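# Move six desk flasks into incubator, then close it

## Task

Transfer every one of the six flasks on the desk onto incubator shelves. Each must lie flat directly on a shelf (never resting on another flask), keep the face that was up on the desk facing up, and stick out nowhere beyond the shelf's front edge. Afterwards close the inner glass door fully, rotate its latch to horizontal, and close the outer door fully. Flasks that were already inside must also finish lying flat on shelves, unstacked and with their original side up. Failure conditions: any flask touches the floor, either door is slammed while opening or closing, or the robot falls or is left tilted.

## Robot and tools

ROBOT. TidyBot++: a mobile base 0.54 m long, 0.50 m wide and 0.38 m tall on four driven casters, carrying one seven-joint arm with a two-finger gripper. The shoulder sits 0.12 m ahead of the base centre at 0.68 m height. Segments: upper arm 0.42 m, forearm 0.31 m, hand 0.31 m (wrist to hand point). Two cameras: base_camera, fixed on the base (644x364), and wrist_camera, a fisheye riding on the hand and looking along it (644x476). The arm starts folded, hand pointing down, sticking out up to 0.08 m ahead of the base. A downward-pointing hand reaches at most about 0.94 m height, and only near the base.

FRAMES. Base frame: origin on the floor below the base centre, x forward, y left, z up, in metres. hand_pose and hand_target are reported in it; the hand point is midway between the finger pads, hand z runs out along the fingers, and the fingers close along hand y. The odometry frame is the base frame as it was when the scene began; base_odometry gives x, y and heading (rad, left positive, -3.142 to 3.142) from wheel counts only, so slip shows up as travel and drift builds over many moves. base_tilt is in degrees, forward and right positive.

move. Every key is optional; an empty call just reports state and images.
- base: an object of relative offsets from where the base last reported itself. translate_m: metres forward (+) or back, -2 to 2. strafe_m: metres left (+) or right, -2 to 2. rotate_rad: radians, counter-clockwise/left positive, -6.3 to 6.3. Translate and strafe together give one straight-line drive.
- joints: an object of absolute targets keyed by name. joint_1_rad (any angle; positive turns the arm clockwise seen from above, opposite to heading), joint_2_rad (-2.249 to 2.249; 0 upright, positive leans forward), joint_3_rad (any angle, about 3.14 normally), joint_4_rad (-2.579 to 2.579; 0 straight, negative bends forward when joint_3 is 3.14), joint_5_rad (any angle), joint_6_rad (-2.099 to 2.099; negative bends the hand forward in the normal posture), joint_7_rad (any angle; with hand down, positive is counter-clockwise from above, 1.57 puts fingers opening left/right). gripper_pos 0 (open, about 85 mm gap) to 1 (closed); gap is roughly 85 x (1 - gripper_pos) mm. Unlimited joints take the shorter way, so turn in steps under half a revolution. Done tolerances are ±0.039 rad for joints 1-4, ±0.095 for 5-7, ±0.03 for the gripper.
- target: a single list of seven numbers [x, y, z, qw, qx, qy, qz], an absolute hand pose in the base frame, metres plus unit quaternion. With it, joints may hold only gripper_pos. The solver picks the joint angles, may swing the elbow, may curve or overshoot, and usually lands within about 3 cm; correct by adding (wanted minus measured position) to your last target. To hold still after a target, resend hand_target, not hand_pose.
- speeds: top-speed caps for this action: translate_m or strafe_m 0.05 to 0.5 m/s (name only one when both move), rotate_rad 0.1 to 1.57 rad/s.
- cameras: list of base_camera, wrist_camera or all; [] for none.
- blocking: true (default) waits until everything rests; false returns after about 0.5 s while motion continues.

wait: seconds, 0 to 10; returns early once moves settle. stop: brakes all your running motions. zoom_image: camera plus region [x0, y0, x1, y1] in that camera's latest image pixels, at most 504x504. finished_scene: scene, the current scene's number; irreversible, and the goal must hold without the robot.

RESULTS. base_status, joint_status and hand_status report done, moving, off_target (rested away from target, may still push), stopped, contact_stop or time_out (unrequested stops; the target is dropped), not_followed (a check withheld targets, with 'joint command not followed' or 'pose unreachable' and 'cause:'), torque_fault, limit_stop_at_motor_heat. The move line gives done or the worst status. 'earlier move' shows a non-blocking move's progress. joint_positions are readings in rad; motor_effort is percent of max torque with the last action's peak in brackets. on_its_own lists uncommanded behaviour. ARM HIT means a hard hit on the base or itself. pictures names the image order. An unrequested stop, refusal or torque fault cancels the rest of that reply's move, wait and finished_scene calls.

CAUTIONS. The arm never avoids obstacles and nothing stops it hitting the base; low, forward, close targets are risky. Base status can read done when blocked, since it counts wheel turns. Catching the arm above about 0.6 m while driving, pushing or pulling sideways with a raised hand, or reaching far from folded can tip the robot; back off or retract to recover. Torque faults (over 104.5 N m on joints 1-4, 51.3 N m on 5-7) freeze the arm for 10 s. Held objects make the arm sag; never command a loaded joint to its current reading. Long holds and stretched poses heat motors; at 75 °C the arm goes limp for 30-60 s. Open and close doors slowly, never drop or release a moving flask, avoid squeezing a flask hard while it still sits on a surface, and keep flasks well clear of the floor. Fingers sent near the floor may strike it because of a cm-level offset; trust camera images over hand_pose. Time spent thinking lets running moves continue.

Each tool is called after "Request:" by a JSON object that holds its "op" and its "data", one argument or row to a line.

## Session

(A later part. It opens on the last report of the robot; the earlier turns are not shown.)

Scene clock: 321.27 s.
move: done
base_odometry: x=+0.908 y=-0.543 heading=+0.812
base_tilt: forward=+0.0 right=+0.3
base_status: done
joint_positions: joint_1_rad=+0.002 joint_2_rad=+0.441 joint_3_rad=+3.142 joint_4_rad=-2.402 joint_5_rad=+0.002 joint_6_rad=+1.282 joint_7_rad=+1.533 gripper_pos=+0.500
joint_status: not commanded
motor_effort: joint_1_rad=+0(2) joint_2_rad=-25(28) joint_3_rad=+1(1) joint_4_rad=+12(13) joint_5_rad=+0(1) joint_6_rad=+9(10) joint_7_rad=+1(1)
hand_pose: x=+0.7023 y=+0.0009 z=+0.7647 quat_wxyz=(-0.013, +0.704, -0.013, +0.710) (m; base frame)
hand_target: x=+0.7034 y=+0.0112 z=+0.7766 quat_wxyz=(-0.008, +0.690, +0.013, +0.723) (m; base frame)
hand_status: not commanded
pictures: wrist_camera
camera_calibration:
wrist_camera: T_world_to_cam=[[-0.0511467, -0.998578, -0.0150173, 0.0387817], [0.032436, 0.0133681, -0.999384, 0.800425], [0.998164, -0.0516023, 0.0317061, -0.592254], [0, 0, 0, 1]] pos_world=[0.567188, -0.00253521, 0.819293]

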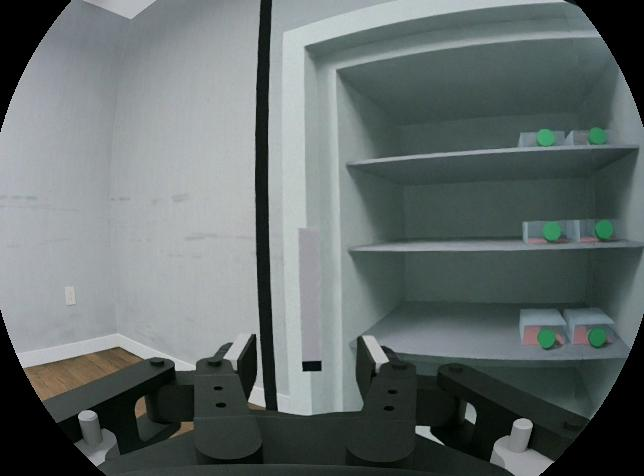

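Request:
{"op": "move", "data": {
  "base": {"translate_m": 0.05, "strafe_m": 0.37},
  "speeds": {"translate_m": 0.3},
  "joints": {"gripper_pos": 1.0},
  "cameras": []
}}

Request:
{"op": "move", "data": {
  "base": {"rotate_rad": -0.582},
  "speeds": {"rotate_rad": 0.5},
  "cameras": ["wrist_camera"]
}}

Scene clock: 324.73 s.
move: done
base_odometry: x=+0.673 y=-0.252 heading=+0.812
base_tilt: forward=+0.0 right=+0.3
base_status: done
joint_positions: joint_1_rad=+0.001 joint_2_rad=+0.441 joint_3_rad=+3.142 joint_4_rad=-2.402 joint_5_rad=+0.002 joint_6_rad=+1.282 joint_7_rad=+1.533 gripper_pos=+0.999
joint_status: all done
motor_effort: joint_1_rad=-1(3) joint_2_rad=-25(26) joint_3_rad=+1(2) joint_4_rad=+11(12) joint_5_rad=-1(1) joint_6_rad=+9(10) joint_7_rad=+1(1)
hand_pose: x=+0.7023 y=+0.0016 z=+0.7647 quat_wxyz=(-0.014, +0.704, -0.013, +0.710) (m; base frame)
hand_target: x=+0.7034 y=+0.0112 z=+0.7766 quat_wxyz=(-0.008, +0.690, +0.013, +0.723) (m; base frame)
hand_status: not commanded
pictures: none
No camera images: "cameras" was empty.

Scene clock: 326.60 s.
move: done
base_odometry: x=+0.673 y=-0.252 heading=+0.231
base_tilt: forward=+0.0 right=+0.3
base_status: done
joint_positions: joint_1_rad=+0.001 joint_2_rad=+0.441 joint_3_rad=+3.141 joint_4_rad=-2.402 joint_5_rad=+0.002 joint_6_rad=+1.282 joint_7_rad=+1.533 gripper_pos=+0.999
joint_status: not commanded
motor_effort: joint_1_rad=-1(3) joint_2_rad=-25(26) joint_3_rad=+1(3) joint_4_rad=+11(12) joint_5_rad=+0(2) joint_6_rad=+9(10) joint_7_rad=+0(1)
hand_pose: x=+0.7023 y=+0.0013 z=+0.7647 quat_wxyz=(-0.014, +0.704, -0.013, +0.710) (m; base frame)
hand_target: x=+0.7034 y=+0.0112 z=+0.7766 quat_wxyz=(-0.008, +0.690, +0.013, +0.723) (m; base frame)
hand_status: not commanded
pictures: wrist_camera
camera_calibration:
wrist_camera: T_world_to_cam=[[-0.050544, -0.998608, -0.0150901, 0.0387993], [0.0324315, 0.0134603, -0.999383, 0.800422], [0.998195, -0.0510022, 0.0317061, -0.592255], [0, 0, 0, 1]] pos_world=[0.567188, -0.00223498, 0.819292]

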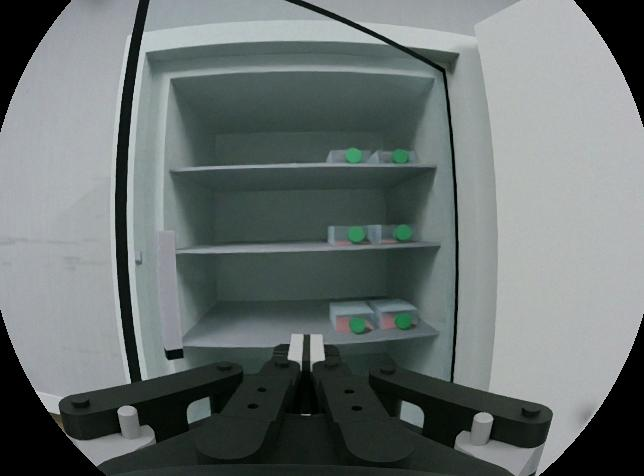

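Request:
{"op": "move", "data": {
  "base": {"strafe_m": 0.38},
  "speeds": {"strafe_m": 0.3},
  "cameras": ["wrist_camera"]
}}

Scene clock: 329.80 s.
move: done
base_odometry: x=+0.587 y=+0.118 heading=+0.230
base_tilt: forward=+0.0 right=+0.3
base_status: done
joint_positions: joint_1_rad=+0.001 joint_2_rad=+0.441 joint_3_rad=+3.141 joint_4_rad=-2.402 joint_5_rad=+0.002 joint_6_rad=+1.282 joint_7_rad=+1.533 gripper_pos=+0.999
joint_status: not commanded
motor_effort: joint_1_rad=+0(3) joint_2_rad=-26(26) joint_3_rad=+1(3) joint_4_rad=+11(12) joint_5_rad=+0(1) joint_6_rad=+9(10) joint_7_rad=+0(1)
hand_pose: x=+0.7023 y=+0.0014 z=+0.7647 quat_wxyz=(-0.014, +0.704, -0.013, +0.710) (m; base frame)
hand_target: x=+0.7034 y=+0.0112 z=+0.7766 quat_wxyz=(-0.008, +0.690, +0.013, +0.723) (m; base frame)
hand_status: not commanded
pictures: wrist_camera
camera_calibration:
wrist_camera: T_world_to_cam=[[-0.0503446, -0.998618, -0.0150811, 0.0387788], [0.0324289, 0.0134578, -0.999383, 0.800423], [0.998205, -0.0508026, 0.0317065, -0.592256], [0, 0, 0, 1]] pos_world=[0.567188, -0.00213491, 0.819292]

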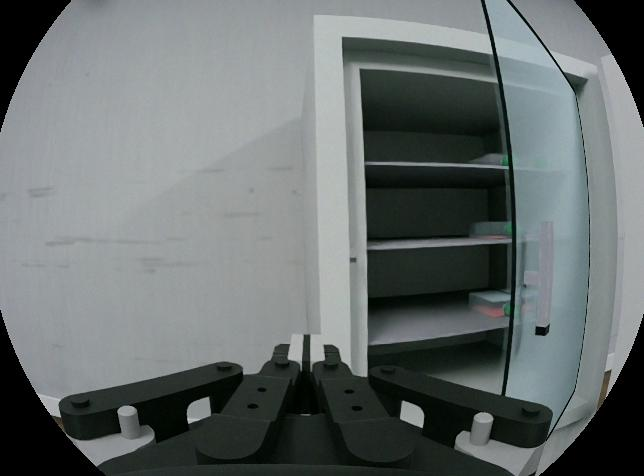

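Request:
{"op": "move", "data": {
  "base": {"translate_m": 0.22},
  "speeds": {"translate_m": 0.2},
  "cameras": ["wrist_camera"]
}}

Scene clock: 343.57 s.
move: done
base_odometry: x=+0.801 y=+0.168 heading=+0.230
base_tilt: forward=+0.0 right=+0.3
base_status: done
joint_positions: joint_1_rad=+0.001 joint_2_rad=+0.441 joint_3_rad=+3.141 joint_4_rad=-2.402 joint_5_rad=+0.002 joint_6_rad=+1.282 joint_7_rad=+1.533 gripper_pos=+0.999
joint_status: not commanded
motor_effort: joint_1_rad=+0(1) joint_2_rad=-25(27) joint_3_rad=+1(2) joint_4_rad=+11(13) joint_5_rad=+0(1) joint_6_rad=+9(10) joint_7_rad=+1(1)
hand_pose: x=+0.7023 y=+0.0014 z=+0.7646 quat_wxyz=(-0.014, +0.704, -0.013, +0.710) (m; base frame)
hand_target: x=+0.7034 y=+0.0112 z=+0.7766 quat_wxyz=(-0.008, +0.690, +0.013, +0.723) (m; base frame)
hand_status: not commanded
pictures: wrist_camera
camera_calibration:
wrist_camera: T_world_to_cam=[[-0.050348, -0.998618, -0.0150712, 0.038771], [0.0322291, 0.0134579, -0.99939, 0.800441], [0.998212, -0.050803, 0.0315069, -0.592093], [0, 0, 0, 1]] pos_world=[0.567188, -0.00213491, 0.819192]

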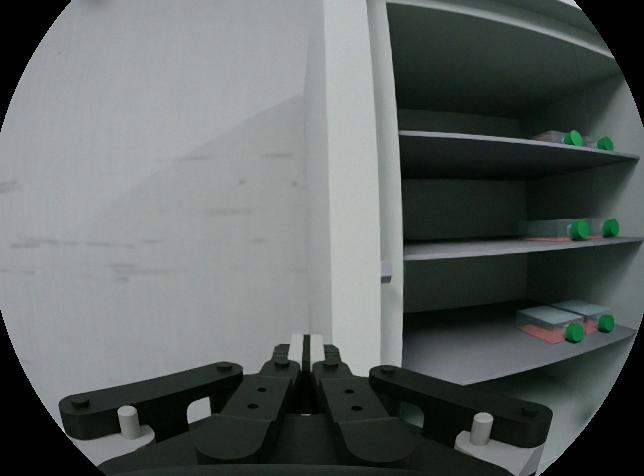

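Request:
{"op": "move", "data": {
  "base": {"strafe_m": -0.13},
  "speeds": {"strafe_m": 0.15},
  "cameras": ["wrist_camera"]
}}

Scene clock: 346.63 s.
move: done
base_odometry: x=+0.831 y=+0.042 heading=+0.230
base_tilt: forward=+0.0 right=+0.3
base_status: done
joint_positions: joint_1_rad=+0.001 joint_2_rad=+0.441 joint_3_rad=+3.141 joint_4_rad=-2.402 joint_5_rad=+0.002 joint_6_rad=+1.282 joint_7_rad=+1.533 gripper_pos=+0.999
joint_status: not commanded
motor_effort: joint_1_rad=+0(3) joint_2_rad=-25(26) joint_3_rad=+1(2) joint_4_rad=+11(12) joint_5_rad=+0(1) joint_6_rad=+9(10) joint_7_rad=+1(1)
hand_pose: x=+0.7023 y=+0.0015 z=+0.7646 quat_wxyz=(-0.014, +0.704, -0.013, +0.710) (m; base frame)
hand_target: x=+0.7034 y=+0.0112 z=+0.7766 quat_wxyz=(-0.008, +0.690, +0.013, +0.723) (m; base frame)
hand_status: not commanded
pictures: wrist_camera
camera_calibration:
wrist_camera: T_world_to_cam=[[-0.0502483, -0.998623, -0.0150667, 0.0387108], [0.0322277, 0.0134567, -0.99939, 0.800442], [0.998217, -0.0507032, 0.0315072, -0.592096], [0, 0, 0, 1]] pos_world=[0.567188, -0.00213487, 0.819192]

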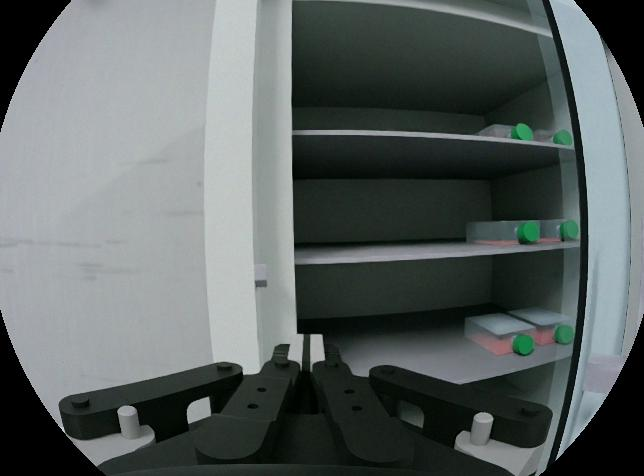

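Request:
{"op": "move", "data": {
  "base": {"translate_m": -0.03, "strafe_m": -0.07},
  "speeds": {"translate_m": 0.12},
  "cameras": ["wrist_camera"]
}}

Scene clock: 349.90 s.
move: done
base_odometry: x=+0.817 y=-0.033 heading=+0.230
base_tilt: forward=+0.0 right=+0.3
base_status: done
joint_positions: joint_1_rad=-0.027 joint_2_rad=+0.438 joint_3_rad=+3.117 joint_4_rad=-2.407 joint_5_rad=+0.011 joint_6_rad=+1.282 joint_7_rad=+1.533 gripper_pos=+0.999
joint_status: not commanded
motor_effort: joint_1_rad=+6(9) joint_2_rad=-24(27) joint_3_rad=+6(8) joint_4_rad=+14(15) joint_5_rad=-4(7) joint_6_rad=+9(9) joint_7_rad=+1(1)
hand_pose: x=+0.6994 y=+0.0326 z=+0.7647 quat_wxyz=(-0.037, +0.704, +0.006, +0.709) (m; base frame)
hand_target: x=+0.7034 y=+0.0112 z=+0.7766 quat_wxyz=(-0.008, +0.690, +0.013, +0.723) (m; base frame)
hand_status: not commanded
pictures: wrist_camera
camera_calibration:
wrist_camera: T_world_to_cam=[[0.00888303, -0.999709, -0.0224356, 0.0340512], [0.0295056, 0.0226888, -0.999307, 0.801782], [0.999525, 0.0082149, 0.0296985, -0.589082], [0, 0, 0, 1]] pos_world=[0.564843, 0.0206891, 0.819485]

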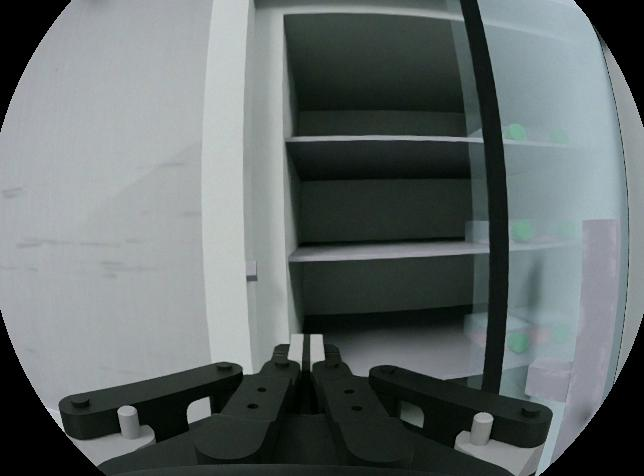

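Request:
{"op": "move", "data": {
  "base": {"strafe_m": 0.06},
  "speeds": {"strafe_m": 0.15},
  "joints": {"joint_7_rad": 3.16},
  "cameras": ["wrist_camera"]
}}

Scene clock: 361.93 s.
move: done
base_odometry: x=+0.804 y=+0.025 heading=+0.231
base_tilt: forward=+0.0 right=+0.3
base_status: done
joint_positions: joint_1_rad=-0.006 joint_2_rad=+0.439 joint_3_rad=+3.135 joint_4_rad=-2.407 joint_5_rad=+0.011 joint_6_rad=+1.282 joint_7_rad=+3.120 gripper_pos=+0.999
joint_status: all done
motor_effort: joint_1_rad=+0(4) joint_2_rad=-25(26) joint_3_rad=+1(6) joint_4_rad=+11(15) joint_5_rad=-1(4) joint_6_rad=+9(11) joint_7_rad=+1(2)
hand_pose: x=+0.7006 y=+0.0114 z=+0.7642 quat_wxyz=(+0.491, +0.498, +0.499, +0.513) (m; base frame)
hand_target: x=+0.7034 y=+0.0112 z=+0.7766 quat_wxyz=(+0.511, +0.474, +0.502, +0.513) (m; base frame)
hand_status: not commanded
pictures: wrist_camera
camera_calibration:
wrist_camera: T_world_to_cam=[[-0.0585682, -0.0000532794, 0.998283, -0.731346], [0.0459582, -0.99894, 0.002643, 0.0361689], [0.997225, 0.0460341, 0.0585085, -0.61087], [0, 0, 0, 1]] pos_world=[0.564679, 0.0642124, 0.765736]

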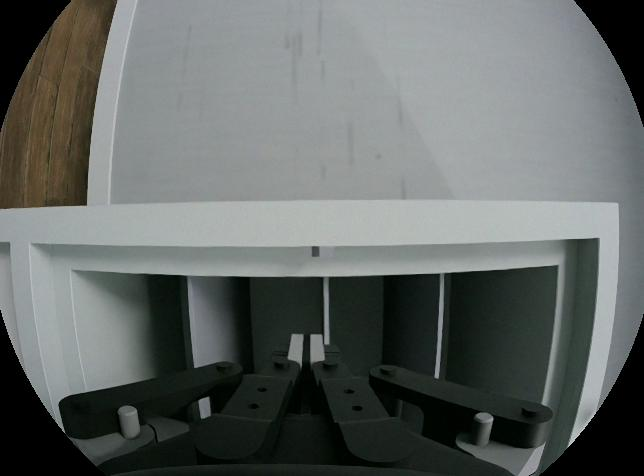

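Request:
{"op": "move", "data": {
  "base": {"translate_m": 0.08},
  "speeds": {"translate_m": 0.15},
  "cameras": []
}}

Request:
{"op": "move", "data": {
  "base": {"strafe_m": -0.1},
  "speeds": {"strafe_m": 0.1},
  "cameras": ["wrist_camera"]
}}

Scene clock: 366.57 s.
move: done
base_odometry: x=+0.882 y=+0.043 heading=+0.231
base_tilt: forward=+0.0 right=+0.3
base_status: done
joint_positions: joint_1_rad=-0.006 joint_2_rad=+0.440 joint_3_rad=+3.135 joint_4_rad=-2.407 joint_5_rad=+0.011 joint_6_rad=+1.282 joint_7_rad=+3.120 gripper_pos=+0.999
joint_status: not commanded
motor_effort: joint_1_rad=-1(1) joint_2_rad=-25(28) joint_3_rad=+1(2) joint_4_rad=+11(12) joint_5_rad=+0(1) joint_6_rad=+9(10) joint_7_rad=+1(1)
hand_pose: x=+0.7007 y=+0.0114 z=+0.7639 quat_wxyz=(+0.491, +0.498, +0.499, +0.512) (m; base frame)
hand_target: x=+0.7034 y=+0.0112 z=+0.7766 quat_wxyz=(+0.511, +0.474, +0.502, +0.513) (m; base frame)
hand_status: not commanded
pictures: none
No camera images: "cameras" was empty.

Scene clock: 368.17 s.
move: done
base_odometry: x=+0.905 y=-0.054 heading=+0.231
base_tilt: forward=+0.0 right=+0.4
base_status: done
joint_positions: joint_1_rad=-0.003 joint_2_rad=+0.440 joint_3_rad=+3.136 joint_4_rad=-2.407 joint_5_rad=+0.013 joint_6_rad=+1.282 joint_7_rad=+3.120 gripper_pos=+0.999
joint_status: not commanded
motor_effort: joint_1_rad=-1(6) joint_2_rad=-25(26) joint_3_rad=+1(6) joint_4_rad=+11(14) joint_5_rad=+0(5) joint_6_rad=+9(10) joint_7_rad=+0(1)
hand_pose: x=+0.7006 y=+0.0097 z=+0.7638 quat_wxyz=(+0.491, +0.498, +0.499, +0.512) (m; base frame)
hand_target: x=+0.7034 y=+0.0112 z=+0.7766 quat_wxyz=(+0.511, +0.474, +0.502, +0.513) (m; base frame)
hand_status: not commanded
pictures: wrist_camera
camera_calibration:
wrist_camera: T_world_to_cam=[[-0.0579573, 0.00160567, 0.998318, -0.731411], [0.043793, -0.999032, 0.00414923, 0.0348389], [0.997358, 0.0439598, 0.0578309, -0.610409], [0, 0, 0, 1]] pos_world=[0.56488, 0.062813, 0.765336]

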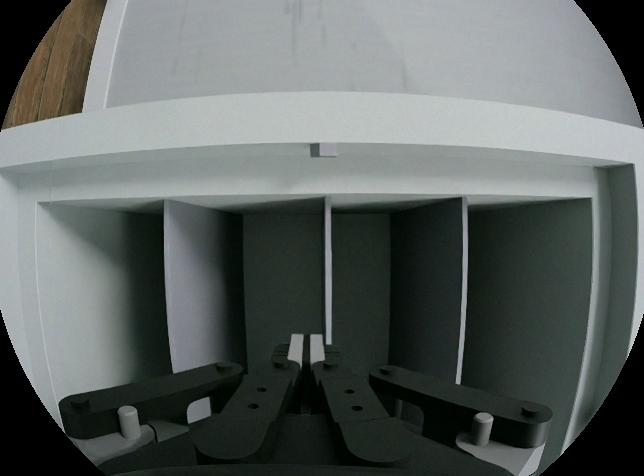

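Request:
{"op": "move", "data": {
  "base": {"translate_m": -0.1, "strafe_m": -0.18},
  "speeds": {"translate_m": 0.12},
  "cameras": ["wrist_camera"]
}}

Scene clock: 377.70 s.
move: done
base_odometry: x=+0.849 y=-0.252 heading=+0.231
base_tilt: forward=+0.0 right=+0.3
base_status: done
joint_positions: joint_1_rad=-0.003 joint_2_rad=+0.440 joint_3_rad=+3.136 joint_4_rad=-2.407 joint_5_rad=+0.013 joint_6_rad=+1.282 joint_7_rad=+3.120 gripper_pos=+0.999
joint_status: not commanded
motor_effort: joint_1_rad=+0(2) joint_2_rad=-25(26) joint_3_rad=+1(2) joint_4_rad=+11(12) joint_5_rad=-1(1) joint_6_rad=+9(9) joint_7_rad=+1(1)
hand_pose: x=+0.7007 y=+0.0097 z=+0.7637 quat_wxyz=(+0.491, +0.498, +0.499, +0.512) (m; base frame)
hand_target: x=+0.7034 y=+0.0112 z=+0.7766 quat_wxyz=(+0.511, +0.474, +0.502, +0.513) (m; base frame)
hand_status: not commanded
pictures: wrist_camera
camera_calibration:
wrist_camera: T_world_to_cam=[[-0.0577539, 0.00162318, 0.99833, -0.731436], [0.0436883, -0.999037, 0.00415172, 0.0348967], [0.997374, 0.0438551, 0.0576274, -0.61025], [0, 0, 0, 1]] pos_world=[0.56488, 0.062813, 0.765236]

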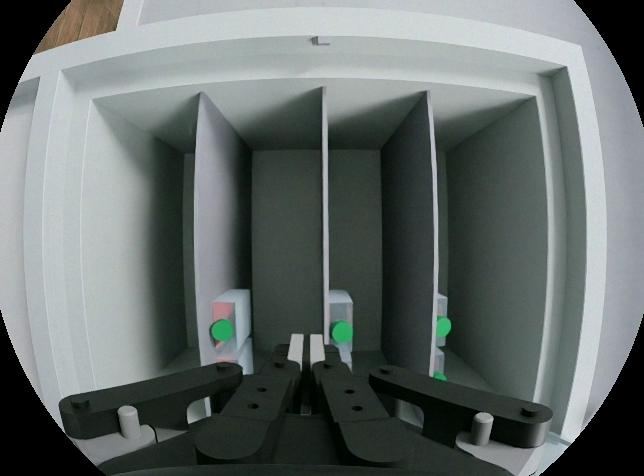

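Request:
{"op": "move", "data": {
  "base": {"translate_m": -0.12, "strafe_m": -0.2},
  "speeds": {"translate_m": 0.12},
  "cameras": ["wrist_camera"]
}}

Scene clock: 381.90 s.
move: done
base_odometry: x=+0.778 y=-0.474 heading=+0.231
base_tilt: forward=+0.0 right=+0.3
base_status: done
joint_positions: joint_1_rad=-0.003 joint_2_rad=+0.440 joint_3_rad=+3.136 joint_4_rad=-2.406 joint_5_rad=+0.014 joint_6_rad=+1.282 joint_7_rad=+3.120 gripper_pos=+0.999
joint_status: not commanded
motor_effort: joint_1_rad=+0(4) joint_2_rad=-25(26) joint_3_rad=+1(4) joint_4_rad=+11(12) joint_5_rad=+0(3) joint_6_rad=+9(10) joint_7_rad=+0(1)
hand_pose: x=+0.7008 y=+0.0102 z=+0.7638 quat_wxyz=(+0.491, +0.498, +0.499, +0.512) (m; base frame)
hand_target: x=+0.7034 y=+0.0112 z=+0.7766 quat_wxyz=(+0.511, +0.474, +0.502, +0.513) (m; base frame)
hand_status: not commanded
pictures: wrist_camera
camera_calibration:
wrist_camera: T_world_to_cam=[[-0.0581556, 0.00153631, 0.998306, -0.73128], [0.0447905, -0.998988, 0.0041466, 0.0345702], [0.997302, 0.0449558, 0.0580279, -0.610704], [0, 0, 0, 1]] pos_world=[0.56498, 0.0631134, 0.765336]

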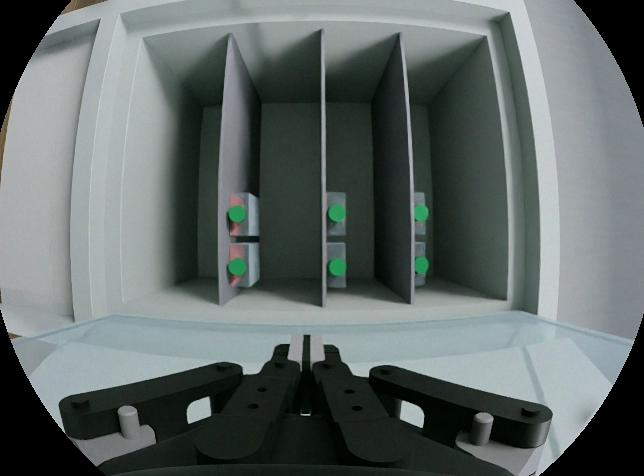

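Request:
{"op": "move", "data": {
  "base": {"translate_m": -0.04, "strafe_m": -0.12},
  "speeds": {"translate_m": 0.1},
  "cameras": ["wrist_camera"]
}}

Scene clock: 385.43 s.
move: done
base_odometry: x=+0.766 y=-0.600 heading=+0.231
base_tilt: forward=+0.0 right=+0.3
base_status: done
joint_positions: joint_1_rad=-0.002 joint_2_rad=+0.440 joint_3_rad=+3.136 joint_4_rad=-2.406 joint_5_rad=+0.014 joint_6_rad=+1.282 joint_7_rad=+3.120 gripper_pos=+0.999
joint_status: not commanded
motor_effort: joint_1_rad=+0(3) joint_2_rad=-25(27) joint_3_rad=+1(3) joint_4_rad=+11(13) joint_5_rad=-1(2) joint_6_rad=+8(10) joint_7_rad=+1(1)
hand_pose: x=+0.7008 y=+0.0096 z=+0.7638 quat_wxyz=(+0.491, +0.498, +0.499, +0.512) (m; base frame)
hand_target: x=+0.7034 y=+0.0112 z=+0.7766 quat_wxyz=(+0.511, +0.474, +0.502, +0.513) (m; base frame)
hand_status: not commanded
pictures: wrist_camera
camera_calibration:
wrist_camera: T_world_to_cam=[[-0.0580629, 0.00170985, 0.998311, -0.731347], [0.0436882, -0.999036, 0.00425205, 0.0346155], [0.997357, 0.0438614, 0.0579322, -0.61057], [0, 0, 0, 1]] pos_world=[0.56498, 0.0626131, 0.765336]

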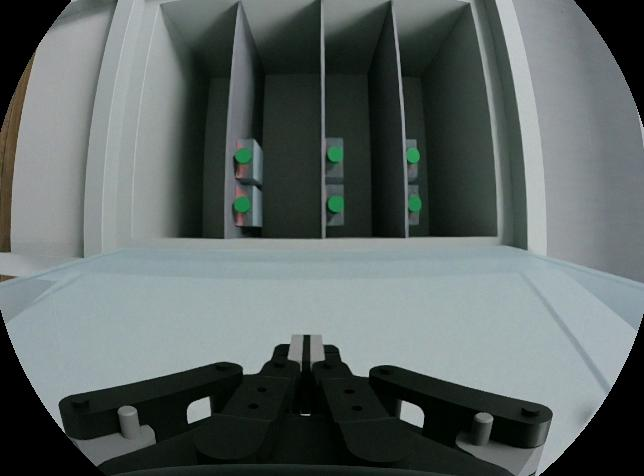

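Request:
{"op": "move", "data": {
  "base": {"translate_m": -0.05, "strafe_m": 0.36},
  "speeds": {"strafe_m": 0.3},
  "joints": {"joint_7_rad": 1.6},
  "cameras": ["wrist_camera"]
}}

Request:
{"op": "zoom_image", "data": {
  "camera": "wrist_camera",
  "region": [100, 20, 540, 430]
}}

Scene clock: 391.23 s.
move: done
base_odometry: x=+0.635 y=-0.261 heading=+0.231
base_tilt: forward=+0.0 right=+0.3
base_status: done
joint_positions: joint_1_rad=-0.002 joint_2_rad=+0.440 joint_3_rad=+3.136 joint_4_rad=-2.406 joint_5_rad=+0.014 joint_6_rad=+1.282 joint_7_rad=+1.640 gripper_pos=+0.999
joint_status: all done
motor_effort: joint_1_rad=-1(3) joint_2_rad=-26(27) joint_3_rad=+1(2) joint_4_rad=+11(12) joint_5_rad=+0(1) joint_6_rad=+9(10) joint_7_rad=+1(1)
hand_pose: x=+0.7009 y=+0.0092 z=+0.7636 quat_wxyz=(+0.018, +0.704, +0.032, +0.709) (m; base frame)
hand_target: x=+0.7034 y=+0.0112 z=+0.7766 quat_wxyz=(+0.003, +0.690, +0.023, +0.723) (m; base frame)
hand_status: not commanded
pictures: wrist_camera
camera_calibration:
wrist_camera: T_world_to_cam=[[-0.0324013, -0.995174, 0.0926186, -0.0483376], [0.0312588, -0.093631, -0.995116, 0.797764], [0.998986, -0.0293479, 0.0341417, -0.59301], [0, 0, 0, 1]] pos_world=[0.565905, 0.00918753, 0.818591]

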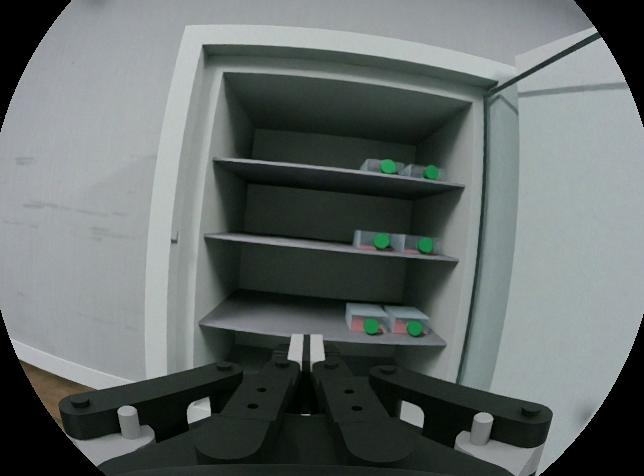

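Scaled by 1.145.

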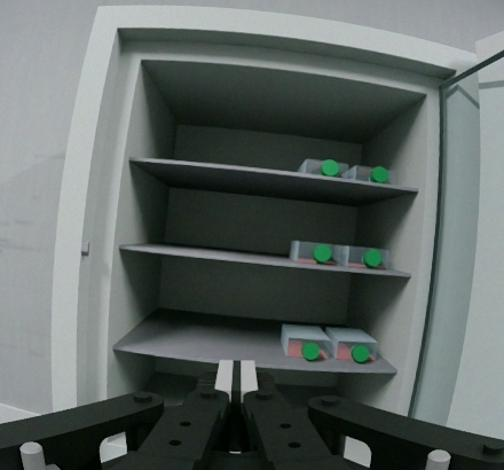

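Request:
{"op": "move", "data": {
  "base": {"translate_m": -0.82},
  "joints": {"joint_1_rad": 0.0, "joint_2_rad": 0.0, "joint_3_rad": 3.14, "joint_4_rad": -1.2, "joint_5_rad": 0.0, "joint_6_rad": -1.07, "joint_7_rad": 1.57, "gripper_pos": 0.0},
  "cameras": ["wrist_camera"]
}}

Request:
{"op": "move", "data": {
  "base": {"rotate_rad": 1.571},
  "speeds": {"rotate_rad": 0.8},
  "cameras": ["wrist_camera"]
}}

Scene clock: 424.43 s.
move: done
base_odometry: x=-0.164 y=-0.449 heading=+0.231
base_tilt: forward=+0.0 right=+0.3
base_status: done
joint_positions: joint_1_rad=-0.002 joint_2_rad=-0.002 joint_3_rad=+3.136 joint_4_rad=-1.218 joint_5_rad=+0.014 joint_6_rad=-1.016 joint_7_rad=+1.611 gripper_pos=+0.000
joint_status: all done
motor_effort: joint_1_rad=-1(2) joint_2_rad=-19(30) joint_3_rad=+1(2) joint_4_rad=+21(24) joint_5_rad=+0(1) joint_6_rad=+7(10) joint_7_rad=+1(2)
hand_pose: x=+0.6586 y=+0.0017 z=+1.0208 quat_wxyz=(+0.014, +0.898, +0.022, +0.439) (m; base frame)
hand_target: x=+0.6502 y=+0.0022 z=+1.0161 quat_wxyz=(+0.000, +0.907, +0.000, +0.422) (m; base frame)
hand_status: not commanded
pictures: wrist_camera
camera_calibration:
wrist_camera: T_world_to_cam=[[0.000213428, -0.995592, 0.0937897, -0.103693], [-0.593826, -0.0755888, -0.801035, 1.26784], [0.804593, -0.0555238, -0.591225, 0.206676], [0, 0, 0, 1]] pos_world=[0.586608, 0.00407401, 1.1475]

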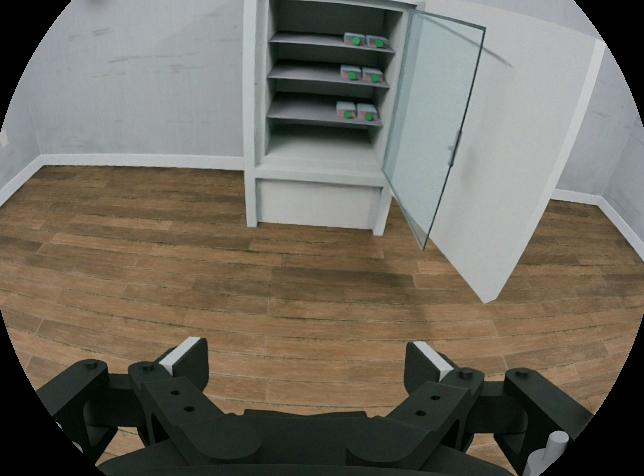

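Scene clock: 427.27 s.
move: done
base_odometry: x=-0.164 y=-0.449 heading=+1.802
base_tilt: forward=+0.0 right=+0.4
base_status: done
joint_positions: joint_1_rad=-0.002 joint_2_rad=-0.002 joint_3_rad=+3.138 joint_4_rad=-1.218 joint_5_rad=+0.014 joint_6_rad=-1.018 joint_7_rad=+1.611 gripper_pos=+0.000
joint_status: not commanded
motor_effort: joint_1_rad=-1(3) joint_2_rad=-20(20) joint_3_rad=+2(4) joint_4_rad=+21(22) joint_5_rad=-1(1) joint_6_rad=+7(8) joint_7_rad=+0(1)
hand_pose: x=+0.6582 y=+0.0009 z=+1.0201 quat_wxyz=(+0.014, +0.899, +0.021, +0.438) (m; base frame)
hand_target: x=+0.6502 y=+0.0022 z=+1.0161 quat_wxyz=(+0.000, +0.907, +0.000, +0.422) (m; base frame)
hand_status: not commanded
pictures: wrist_camera
camera_calibration:
wrist_camera: T_world_to_cam=[[-0.00116789, -0.995609, 0.0935973, -0.103322], [-0.595914, -0.0744703, -0.799588, 1.26696], [0.803048, -0.0567098, -0.59321, 0.209671], [0, 0, 0, 1]] pos_world=[0.586506, 0.00337338, 1.1471]

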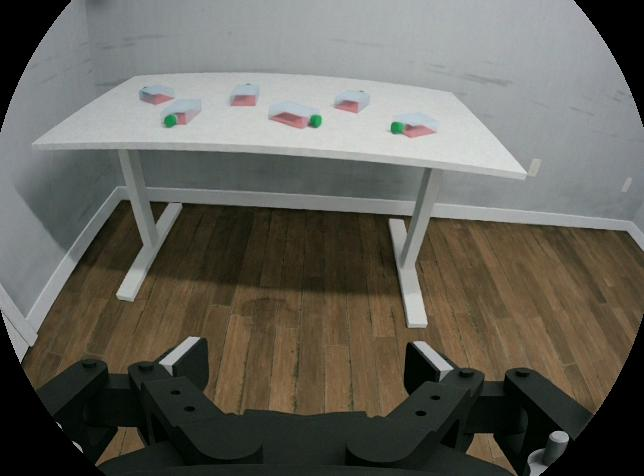

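Request:
{"op": "zoom_image", "data": {
  "camera": "wrist_camera",
  "region": [120, 60, 460, 160]
}}

Scaled by 1.482.

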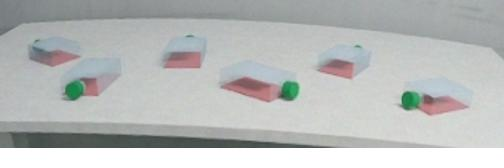

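Request:
{"op": "move", "data": {
  "base": {"translate_m": 0.85},
  "speeds": {"translate_m": 0.3},
  "joints": {"joint_7_rad": 1.51},
  "cameras": ["wrist_camera"]
}}

Request:
{"op": "zoom_image", "data": {
  "camera": "wrist_camera",
  "region": [60, 60, 560, 330]
}}

Scene clock: 434.20 s.
move: done
base_odometry: x=-0.358 y=+0.378 heading=+1.802
base_tilt: forward=+0.0 right=+0.3
base_status: done
joint_positions: joint_1_rad=-0.002 joint_2_rad=+0.003 joint_3_rad=+3.138 joint_4_rad=-1.218 joint_5_rad=+0.014 joint_6_rad=-1.021 joint_7_rad=+1.539 gripper_pos=+0.000
joint_status: all done
motor_effort: joint_1_rad=+0(1) joint_2_rad=-20(23) joint_3_rad=+1(2) joint_4_rad=+22(22) joint_5_rad=+0(1) joint_6_rad=+7(8) joint_7_rad=+1(1)
hand_pose: x=+0.6592 y=+0.0009 z=+1.0171 quat_wxyz=(-0.001, +0.900, -0.011, +0.435) (m; base frame)
hand_target: x=+0.6502 y=+0.0022 z=+1.0161 quat_wxyz=(-0.013, +0.906, -0.027, +0.422) (m; base frame)
hand_status: not commanded
pictures: wrist_camera
camera_calibration:
wrist_camera: T_world_to_cam=[[-0.0446717, -0.998281, 0.0379465, -0.0177836], [-0.602983, -0.0033412, -0.797747, 1.26783], [0.796503, -0.0585178, -0.601797, 0.220113], [0, 0, 0, 1]] pos_world=[0.588364, -0.000636425, 1.14454]

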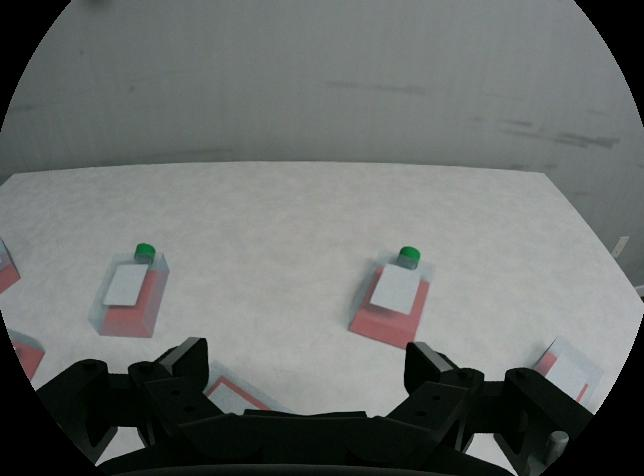

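Scaled by 1.008.

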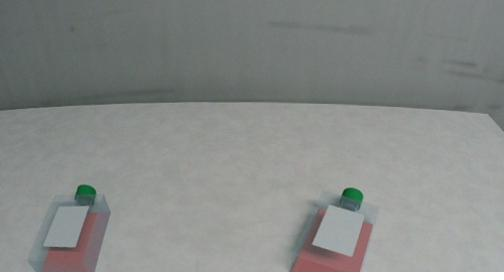

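Request:
{"op": "move", "data": {
  "base": {"strafe_m": 0.33, "translate_m": -0.12},
  "speeds": {"strafe_m": 0.25},
  "joints": {"joint_6_rad": -1.25},
  "cameras": ["wrist_camera"]
}}

Scene clock: 487.20 s.
move: done
base_odometry: x=-0.652 y=+0.186 heading=+1.802
base_tilt: forward=+0.0 right=+0.3
base_status: done
joint_positions: joint_1_rad=-0.002 joint_2_rad=+0.002 joint_3_rad=+3.138 joint_4_rad=-1.213 joint_5_rad=+0.014 joint_6_rad=-1.218 joint_7_rad=+1.539 gripper_pos=+0.000
joint_status: all done
motor_effort: joint_1_rad=+0(2) joint_2_rad=-19(21) joint_3_rad=+1(3) joint_4_rad=+21(23) joint_5_rad=+0(1) joint_6_rad=+6(8) joint_7_rad=+1(1)
hand_pose: x=+0.6170 y=+0.0001 z=+0.9756 quat_wxyz=(+0.000, +0.938, -0.012, +0.347) (m; base frame)
hand_target: x=+0.6105 y=+0.0021 z=+0.9767 quat_wxyz=(-0.011, +0.940, -0.028, +0.339) (m; base frame)
hand_status: not commanded
pictures: wrist_camera
camera_calibration:
wrist_camera: T_world_to_cam=[[-0.0393366, -0.998155, 0.0462511, -0.0301736], [-0.744262, -0.00161672, -0.667886, 1.16973], [0.666729, -0.0606953, -0.742825, 0.446318], [0, 0, 0, 1]] pos_world=[0.571825, -0.00113742, 1.11418]

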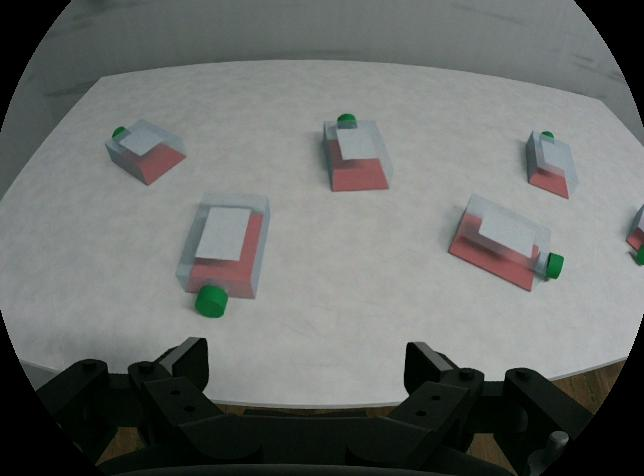

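Request:
{"op": "move", "data": {

}}

Scene clock: 507.27 s.
base_odometry: x=-0.652 y=+0.186 heading=+1.802
base_tilt: forward=+0.0 right=+0.3
base_status: done
joint_positions: joint_1_rad=-0.002 joint_2_rad=+0.002 joint_3_rad=+3.138 joint_4_rad=-1.213 joint_5_rad=+0.014 joint_6_rad=-1.218 joint_7_rad=+1.539 gripper_pos=+0.000
joint_status: all done
motor_effort: joint_1_rad=-1(2) joint_2_rad=-19(21) joint_3_rad=+2(3) joint_4_rad=+20(23) joint_5_rad=+0(1) joint_6_rad=+6(8) joint_7_rad=+0(1)
hand_pose: x=+0.6170 y=+0.0001 z=+0.9756 quat_wxyz=(+0.000, +0.938, -0.012, +0.347) (m; base frame)
hand_target: x=+0.6105 y=+0.0021 z=+0.9767 quat_wxyz=(-0.011, +0.940, -0.028, +0.339) (m; base frame)
hand_status: not commanded
pictures: base_camera, wrist_camera
camera_calibration:
wrist_camera: T_world_to_cam=[[-0.0393366, -0.998155, 0.0462511, -0.0301736], [-0.744262, -0.00161672, -0.667886, 1.16973], [0.666729, -0.0606953, -0.742825, 0.446318], [0, 0, 0, 1]] pos_world=[0.571825, -0.00113742, 1.11418]

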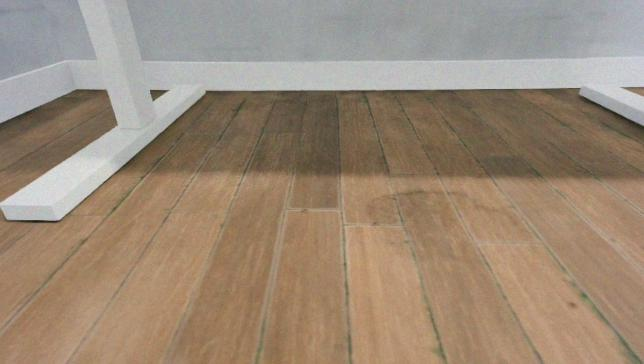

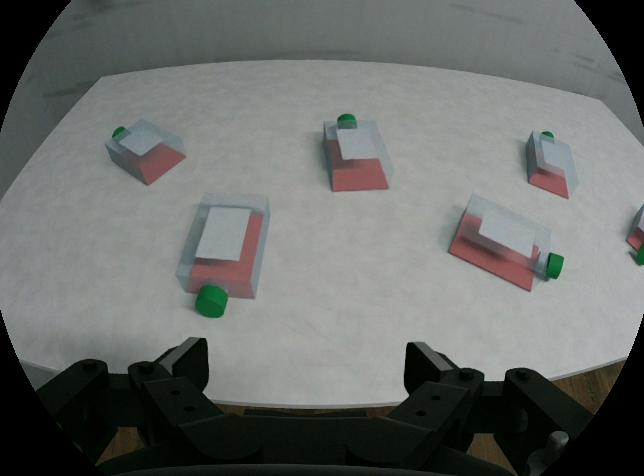

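Request:
{"op": "zoom_image", "data": {
  "camera": "wrist_camera",
  "region": [150, 170, 310, 330]
}}

Request:
{"op": "zoom_image", "data": {
  "camera": "wrist_camera",
  "region": [430, 100, 644, 310]
}}

Request:
{"op": "zoom_image", "data": {
  "camera": "wrist_camera",
  "region": [80, 80, 400, 220]
}}

Scaled by 3.150.

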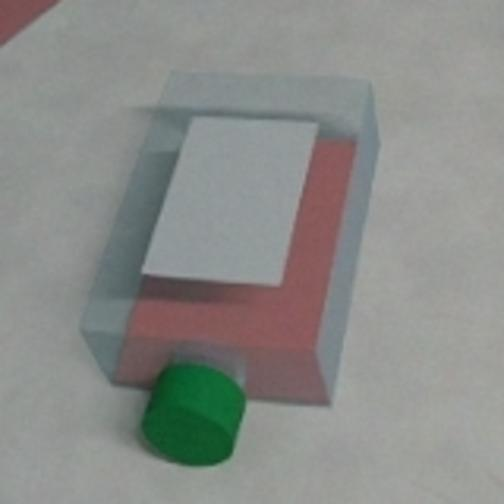

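Scaled by 2.355.

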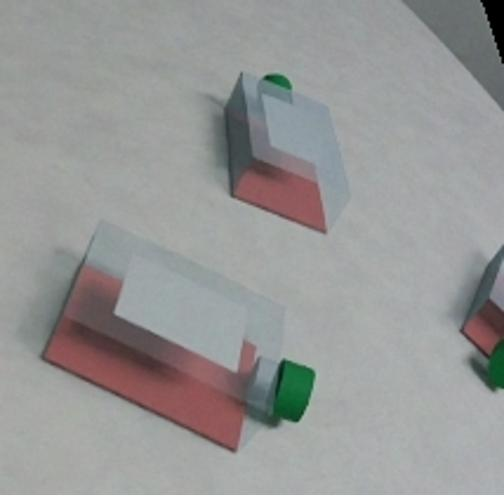

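Scaled by 1.575.

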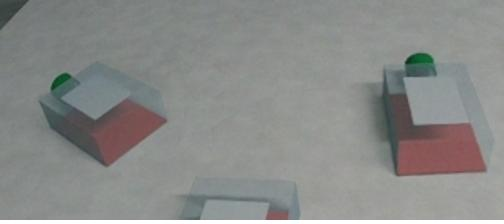

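Request:
{"op": "move", "data": {
  "base": {"translate_m": -0.008, "strafe_m": 0.153, "rotate_rad": -0.07},
  "speeds": {"strafe_m": 0.25, "rotate_rad": 0.3},
  "joints": {"joint_1_rad": 0.0, "joint_2_rad": -0.008, "joint_3_rad": 3.14, "joint_4_rad": -1.795, "joint_5_rad": 0.0, "joint_6_rad": -0.212, "joint_7_rad": 1.54, "gripper_pos": 0.0},
  "cameras": ["wrist_camera"]
}}

Scene clock: 561.10 s.
move: done
base_odometry: x=-0.799 y=+0.143 heading=+1.732
base_tilt: forward=+0.0 right=+0.3
base_status: done
joint_positions: joint_1_rad=+0.002 joint_2_rad=+0.001 joint_3_rad=+3.140 joint_4_rad=-1.783 joint_5_rad=+0.014 joint_6_rad=-0.261 joint_7_rad=+1.539 gripper_pos=+0.000
joint_status: all done
motor_effort: joint_1_rad=+0(3) joint_2_rad=-20(22) joint_3_rad=+2(3) joint_4_rad=+23(24) joint_5_rad=+0(2) joint_6_rad=+7(9) joint_7_rad=+1(1)
hand_pose: x=+0.7036 y=-0.0003 z=+0.8939 quat_wxyz=(-0.003, +0.853, -0.009, +0.521) (m; base frame)
hand_target: x=+0.7058 y=+0.0023 z=+0.9058 quat_wxyz=(-0.009, +0.841, -0.012, +0.541) (m; base frame)
hand_status: not commanded
pictures: wrist_camera
camera_calibration:
wrist_camera: T_world_to_cam=[[-0.0478368, -0.99843, 0.0291246, -0.00215625], [-0.435782, -0.00537521, -0.900036, 1.17006], [0.89878, -0.0557469, -0.434841, -0.110708], [0, 0, 0, 1]] pos_world=[0.60929, -0.00203516, 1.00502]

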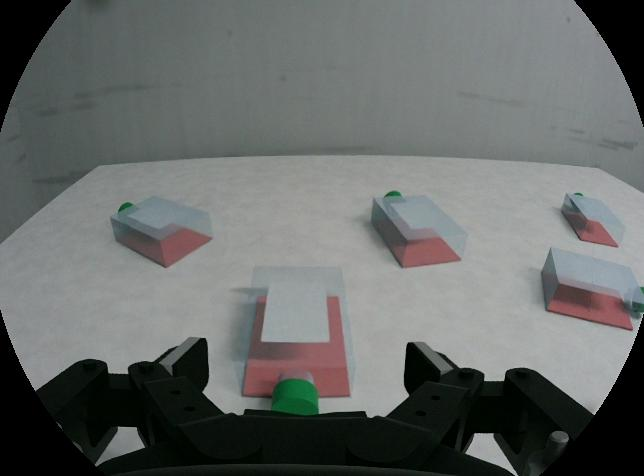

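Request:
{"op": "move", "data": {
  "base": {"strafe_m": 0.007},
  "speeds": {"strafe_m": 0.1},
  "joints": {"joint_2_rad": 0.088, "joint_4_rad": -2.06, "joint_6_rad": 0.185},
  "cameras": ["wrist_camera"]
}}

Scene clock: 571.53 s.
move: done
base_odometry: x=-0.806 y=+0.142 heading=+1.732
base_tilt: forward=+0.0 right=+0.3
base_status: done
joint_positions: joint_1_rad=+0.002 joint_2_rad=+0.085 joint_3_rad=+3.140 joint_4_rad=-2.052 joint_5_rad=+0.014 joint_6_rad=+0.137 joint_7_rad=+1.539 gripper_pos=+0.000
joint_status: all done
motor_effort: joint_1_rad=+0(3) joint_2_rad=-21(24) joint_3_rad=+2(4) joint_4_rad=+19(23) joint_5_rad=+0(1) joint_6_rad=+8(10) joint_7_rad=+0(1)
hand_pose: x=+0.7030 y=+0.0020 z=+0.8027 quat_wxyz=(-0.006, +0.842, -0.007, +0.540) (m; base frame)
hand_target: x=+0.7070 y=+0.0023 z=+0.8104 quat_wxyz=(-0.009, +0.831, -0.012, +0.556) (m; base frame)
hand_status: not commanded
pictures: wrist_camera
camera_calibration:
wrist_camera: T_world_to_cam=[[-0.0430227, -0.998764, 0.0248882, 0.00280841], [-0.395267, -0.0058628, -0.918548, 1.07411], [0.917558, -0.0493558, -0.394526, -0.195212], [0, 0, 0, 1]] pos_world=[0.603799, -0.00053262, 0.909535]

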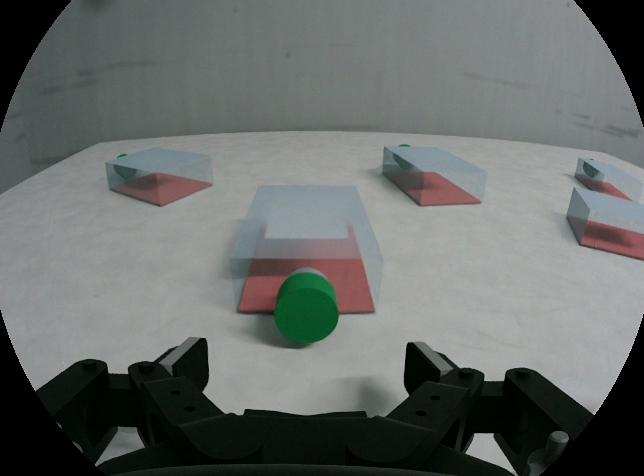

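Request:
{"op": "move", "data": {
  "joints": {"joint_2_rad": 0.101, "joint_4_rad": -2.076, "joint_6_rad": 0.213},
  "cameras": []
}}

Request:
{"op": "move", "data": {
  "joints": {"joint_2_rad": 0.109, "joint_4_rad": -2.0865, "joint_6_rad": 0.232},
  "cameras": ["wrist_camera"]
}}

Scene clock: 580.03 s.
move: done
base_odometry: x=-0.806 y=+0.142 heading=+1.732
base_tilt: forward=+0.0 right=+0.3
base_status: not commanded
joint_positions: joint_1_rad=+0.002 joint_2_rad=+0.092 joint_3_rad=+3.140 joint_4_rad=-2.067 joint_5_rad=+0.014 joint_6_rad=+0.172 joint_7_rad=+1.539 gripper_pos=+0.000
joint_status: all done
motor_effort: joint_1_rad=+0(1) joint_2_rad=-21(22) joint_3_rad=+1(2) joint_4_rad=+20(21) joint_5_rad=+0(1) joint_6_rad=+8(9) joint_7_rad=+1(2)
hand_pose: x=+0.7040 y=+0.0022 z=+0.8004 quat_wxyz=(-0.006, +0.838, -0.007, +0.546) (m; base frame)
hand_target: x=+0.7073 y=+0.0023 z=+0.8020 quat_wxyz=(-0.009, +0.832, -0.012, +0.555) (m; base frame)
hand_status: not commanded
pictures: none
No camera images: "cameras" was empty.

Scene clock: 580.57 s.
move: done
base_odometry: x=-0.806 y=+0.142 heading=+1.732
base_tilt: forward=+0.0 right=+0.3
base_status: not commanded
joint_positions: joint_1_rad=+0.002 joint_2_rad=+0.099 joint_3_rad=+3.140 joint_4_rad=-2.076 joint_5_rad=+0.014 joint_6_rad=+0.192 joint_7_rad=+1.539 gripper_pos=+0.000
joint_status: all done
motor_effort: joint_1_rad=+0(1) joint_2_rad=-22(22) joint_3_rad=+1(2) joint_4_rad=+20(21) joint_5_rad=+0(1) joint_6_rad=+8(9) joint_7_rad=+1(1)
hand_pose: x=+0.7045 y=+0.0023 z=+0.7974 quat_wxyz=(-0.006, +0.837, -0.007, +0.548) (m; base frame)
hand_target: x=+0.7073 y=+0.0023 z=+0.7971 quat_wxyz=(-0.009, +0.831, -0.012, +0.555) (m; base frame)
hand_status: not commanded
pictures: wrist_camera
camera_calibration:
wrist_camera: T_world_to_cam=[[-0.0427839, -0.998804, 0.0236488, 0.00404008], [-0.379034, -0.00567397, -0.925365, 1.06389], [0.924393, -0.0485545, -0.378338, -0.216335], [0, 0, 0, 1]] pos_world=[0.603401, -0.000432323, 0.902541]

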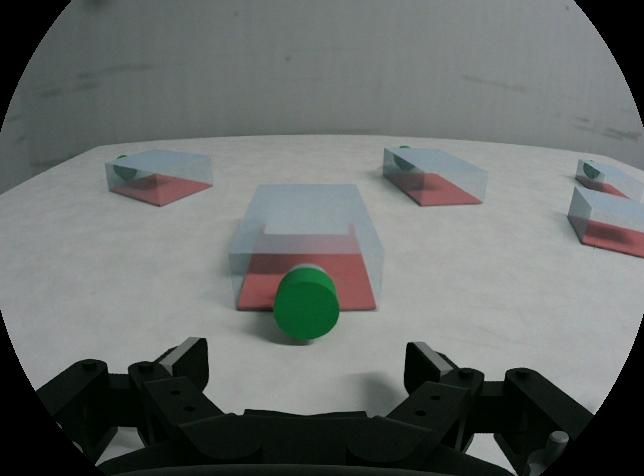

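Request:
{"op": "move", "data": {
  "joints": {"joint_2_rad": 0.119, "joint_4_rad": -2.099, "joint_6_rad": 0.254},
  "cameras": []
}}

Request:
{"op": "move", "data": {
  "joints": {"joint_2_rad": 0.127, "joint_4_rad": -2.1095, "joint_6_rad": 0.272},
  "cameras": []
}}

Request:
{"op": "move", "data": {
  "joints": {"joint_2_rad": 0.135, "joint_4_rad": -2.12, "joint_6_rad": 0.29},
  "cameras": ["wrist_camera"]
}}

Scene clock: 582.97 s.
move: done
base_odometry: x=-0.806 y=+0.142 heading=+1.732
base_tilt: forward=+0.0 right=+0.3
base_status: not commanded
joint_positions: joint_1_rad=+0.002 joint_2_rad=+0.109 joint_3_rad=+3.140 joint_4_rad=-2.088 joint_5_rad=+0.014 joint_6_rad=+0.215 joint_7_rad=+1.539 gripper_pos=+0.000
joint_status: all done
motor_effort: joint_1_rad=-1(1) joint_2_rad=-22(23) joint_3_rad=+1(1) joint_4_rad=+20(20) joint_5_rad=+0(1) joint_6_rad=+8(9) joint_7_rad=+1(1)
hand_pose: x=+0.7046 y=+0.0024 z=+0.7913 quat_wxyz=(-0.006, +0.837, -0.007, +0.548) (m; base frame)
hand_target: x=+0.7073 y=+0.0023 z=+0.7908 quat_wxyz=(-0.009, +0.832, -0.012, +0.555) (m; base frame)
hand_status: not commanded
pictures: none
No camera images: "cameras" was empty.

Scene clock: 583.50 s.
move: done
base_odometry: x=-0.806 y=+0.142 heading=+1.732
base_tilt: forward=+0.0 right=+0.3
base_status: not commanded
joint_positions: joint_1_rad=+0.002 joint_2_rad=+0.113 joint_3_rad=+3.140 joint_4_rad=-2.096 joint_5_rad=+0.014 joint_6_rad=+0.235 joint_7_rad=+1.539 gripper_pos=+0.000
joint_status: all done
motor_effort: joint_1_rad=+0(1) joint_2_rad=-21(22) joint_3_rad=+2(2) joint_4_rad=+19(21) joint_5_rad=+0(1) joint_6_rad=+8(9) joint_7_rad=+0(1)
hand_pose: x=+0.7051 y=+0.0025 z=+0.7904 quat_wxyz=(-0.006, +0.834, -0.007, +0.551) (m; base frame)
hand_target: x=+0.7070 y=+0.0023 z=+0.7856 quat_wxyz=(-0.009, +0.832, -0.012, +0.555) (m; base frame)
hand_status: not commanded
pictures: none
No camera images: "cameras" was empty.

Scene clock: 584.03 s.
move: done
base_odometry: x=-0.806 y=+0.142 heading=+1.732
base_tilt: forward=+0.0 right=+0.3
base_status: not commanded
joint_positions: joint_1_rad=+0.002 joint_2_rad=+0.116 joint_3_rad=+3.140 joint_4_rad=-2.104 joint_5_rad=+0.014 joint_6_rad=+0.256 joint_7_rad=+1.539 gripper_pos=+0.000
joint_status: all done
motor_effort: joint_1_rad=+0(1) joint_2_rad=-21(21) joint_3_rad=+1(2) joint_4_rad=+19(19) joint_5_rad=+0(1) joint_6_rad=+7(8) joint_7_rad=+0(1)
hand_pose: x=+0.7058 y=+0.0025 z=+0.7903 quat_wxyz=(-0.007, +0.832, -0.007, +0.555) (m; base frame)
hand_target: x=+0.7066 y=+0.0023 z=+0.7805 quat_wxyz=(-0.009, +0.832, -0.012, +0.555) (m; base frame)
hand_status: not commanded
pictures: wrist_camera
camera_calibration:
wrist_camera: T_world_to_cam=[[-0.0425352, -0.998844, 0.0223835, 0.00530793], [-0.361782, -0.00548481, -0.932246, 1.05109], [0.931292, -0.0477513, -0.361131, -0.238713], [0, 0, 0, 1]] pos_world=[0.602803, -0.000332025, 0.893548]

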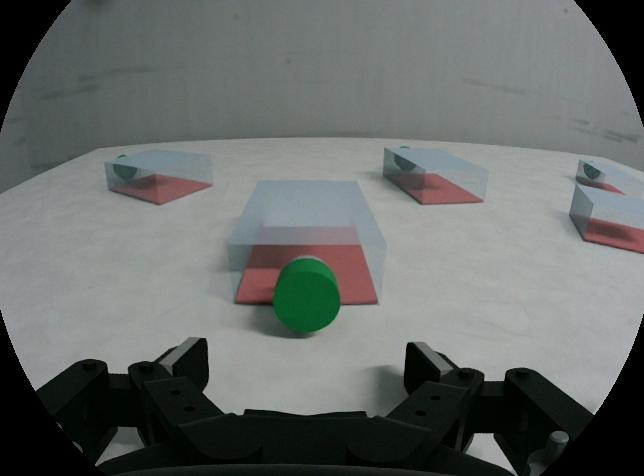

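Request:
{"op": "move", "data": {
  "joints": {"joint_2_rad": 0.089, "joint_4_rad": -2.048, "joint_6_rad": 0.108},
  "cameras": ["wrist_camera"]
}}

Scene clock: 590.33 s.
move: done
base_odometry: x=-0.806 y=+0.142 heading=+1.732
base_tilt: forward=+0.0 right=+0.3
base_status: not commanded
joint_positions: joint_1_rad=+0.002 joint_2_rad=+0.095 joint_3_rad=+3.140 joint_4_rad=-2.063 joint_5_rad=+0.014 joint_6_rad=+0.143 joint_7_rad=+1.539 gripper_pos=+0.000
joint_status: all done
motor_effort: joint_1_rad=+0(1) joint_2_rad=-22(22) joint_3_rad=+1(2) joint_4_rad=+20(20) joint_5_rad=+0(1) joint_6_rad=+8(9) joint_7_rad=+0(1)
hand_pose: x=+0.7017 y=+0.0021 z=+0.7925 quat_wxyz=(-0.006, +0.846, -0.007, +0.534) (m; base frame)
hand_target: x=+0.7009 y=+0.0023 z=+0.7946 quat_wxyz=(-0.009, +0.849, -0.012, +0.528) (m; base frame)
hand_status: not commanded
pictures: wrist_camera
camera_calibration:
wrist_camera: T_world_to_cam=[[-0.0425524, -0.998769, 0.0254891, 0.00221005], [-0.408979, -0.00586359, -0.912525, 1.06918], [0.911551, -0.0492546, -0.408226, -0.18291], [0, 0, 0, 1]] pos_world=[0.604098, -0.00053258, 0.900929]

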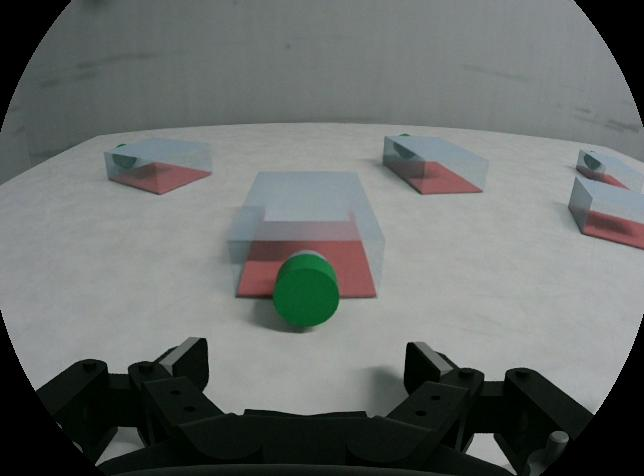

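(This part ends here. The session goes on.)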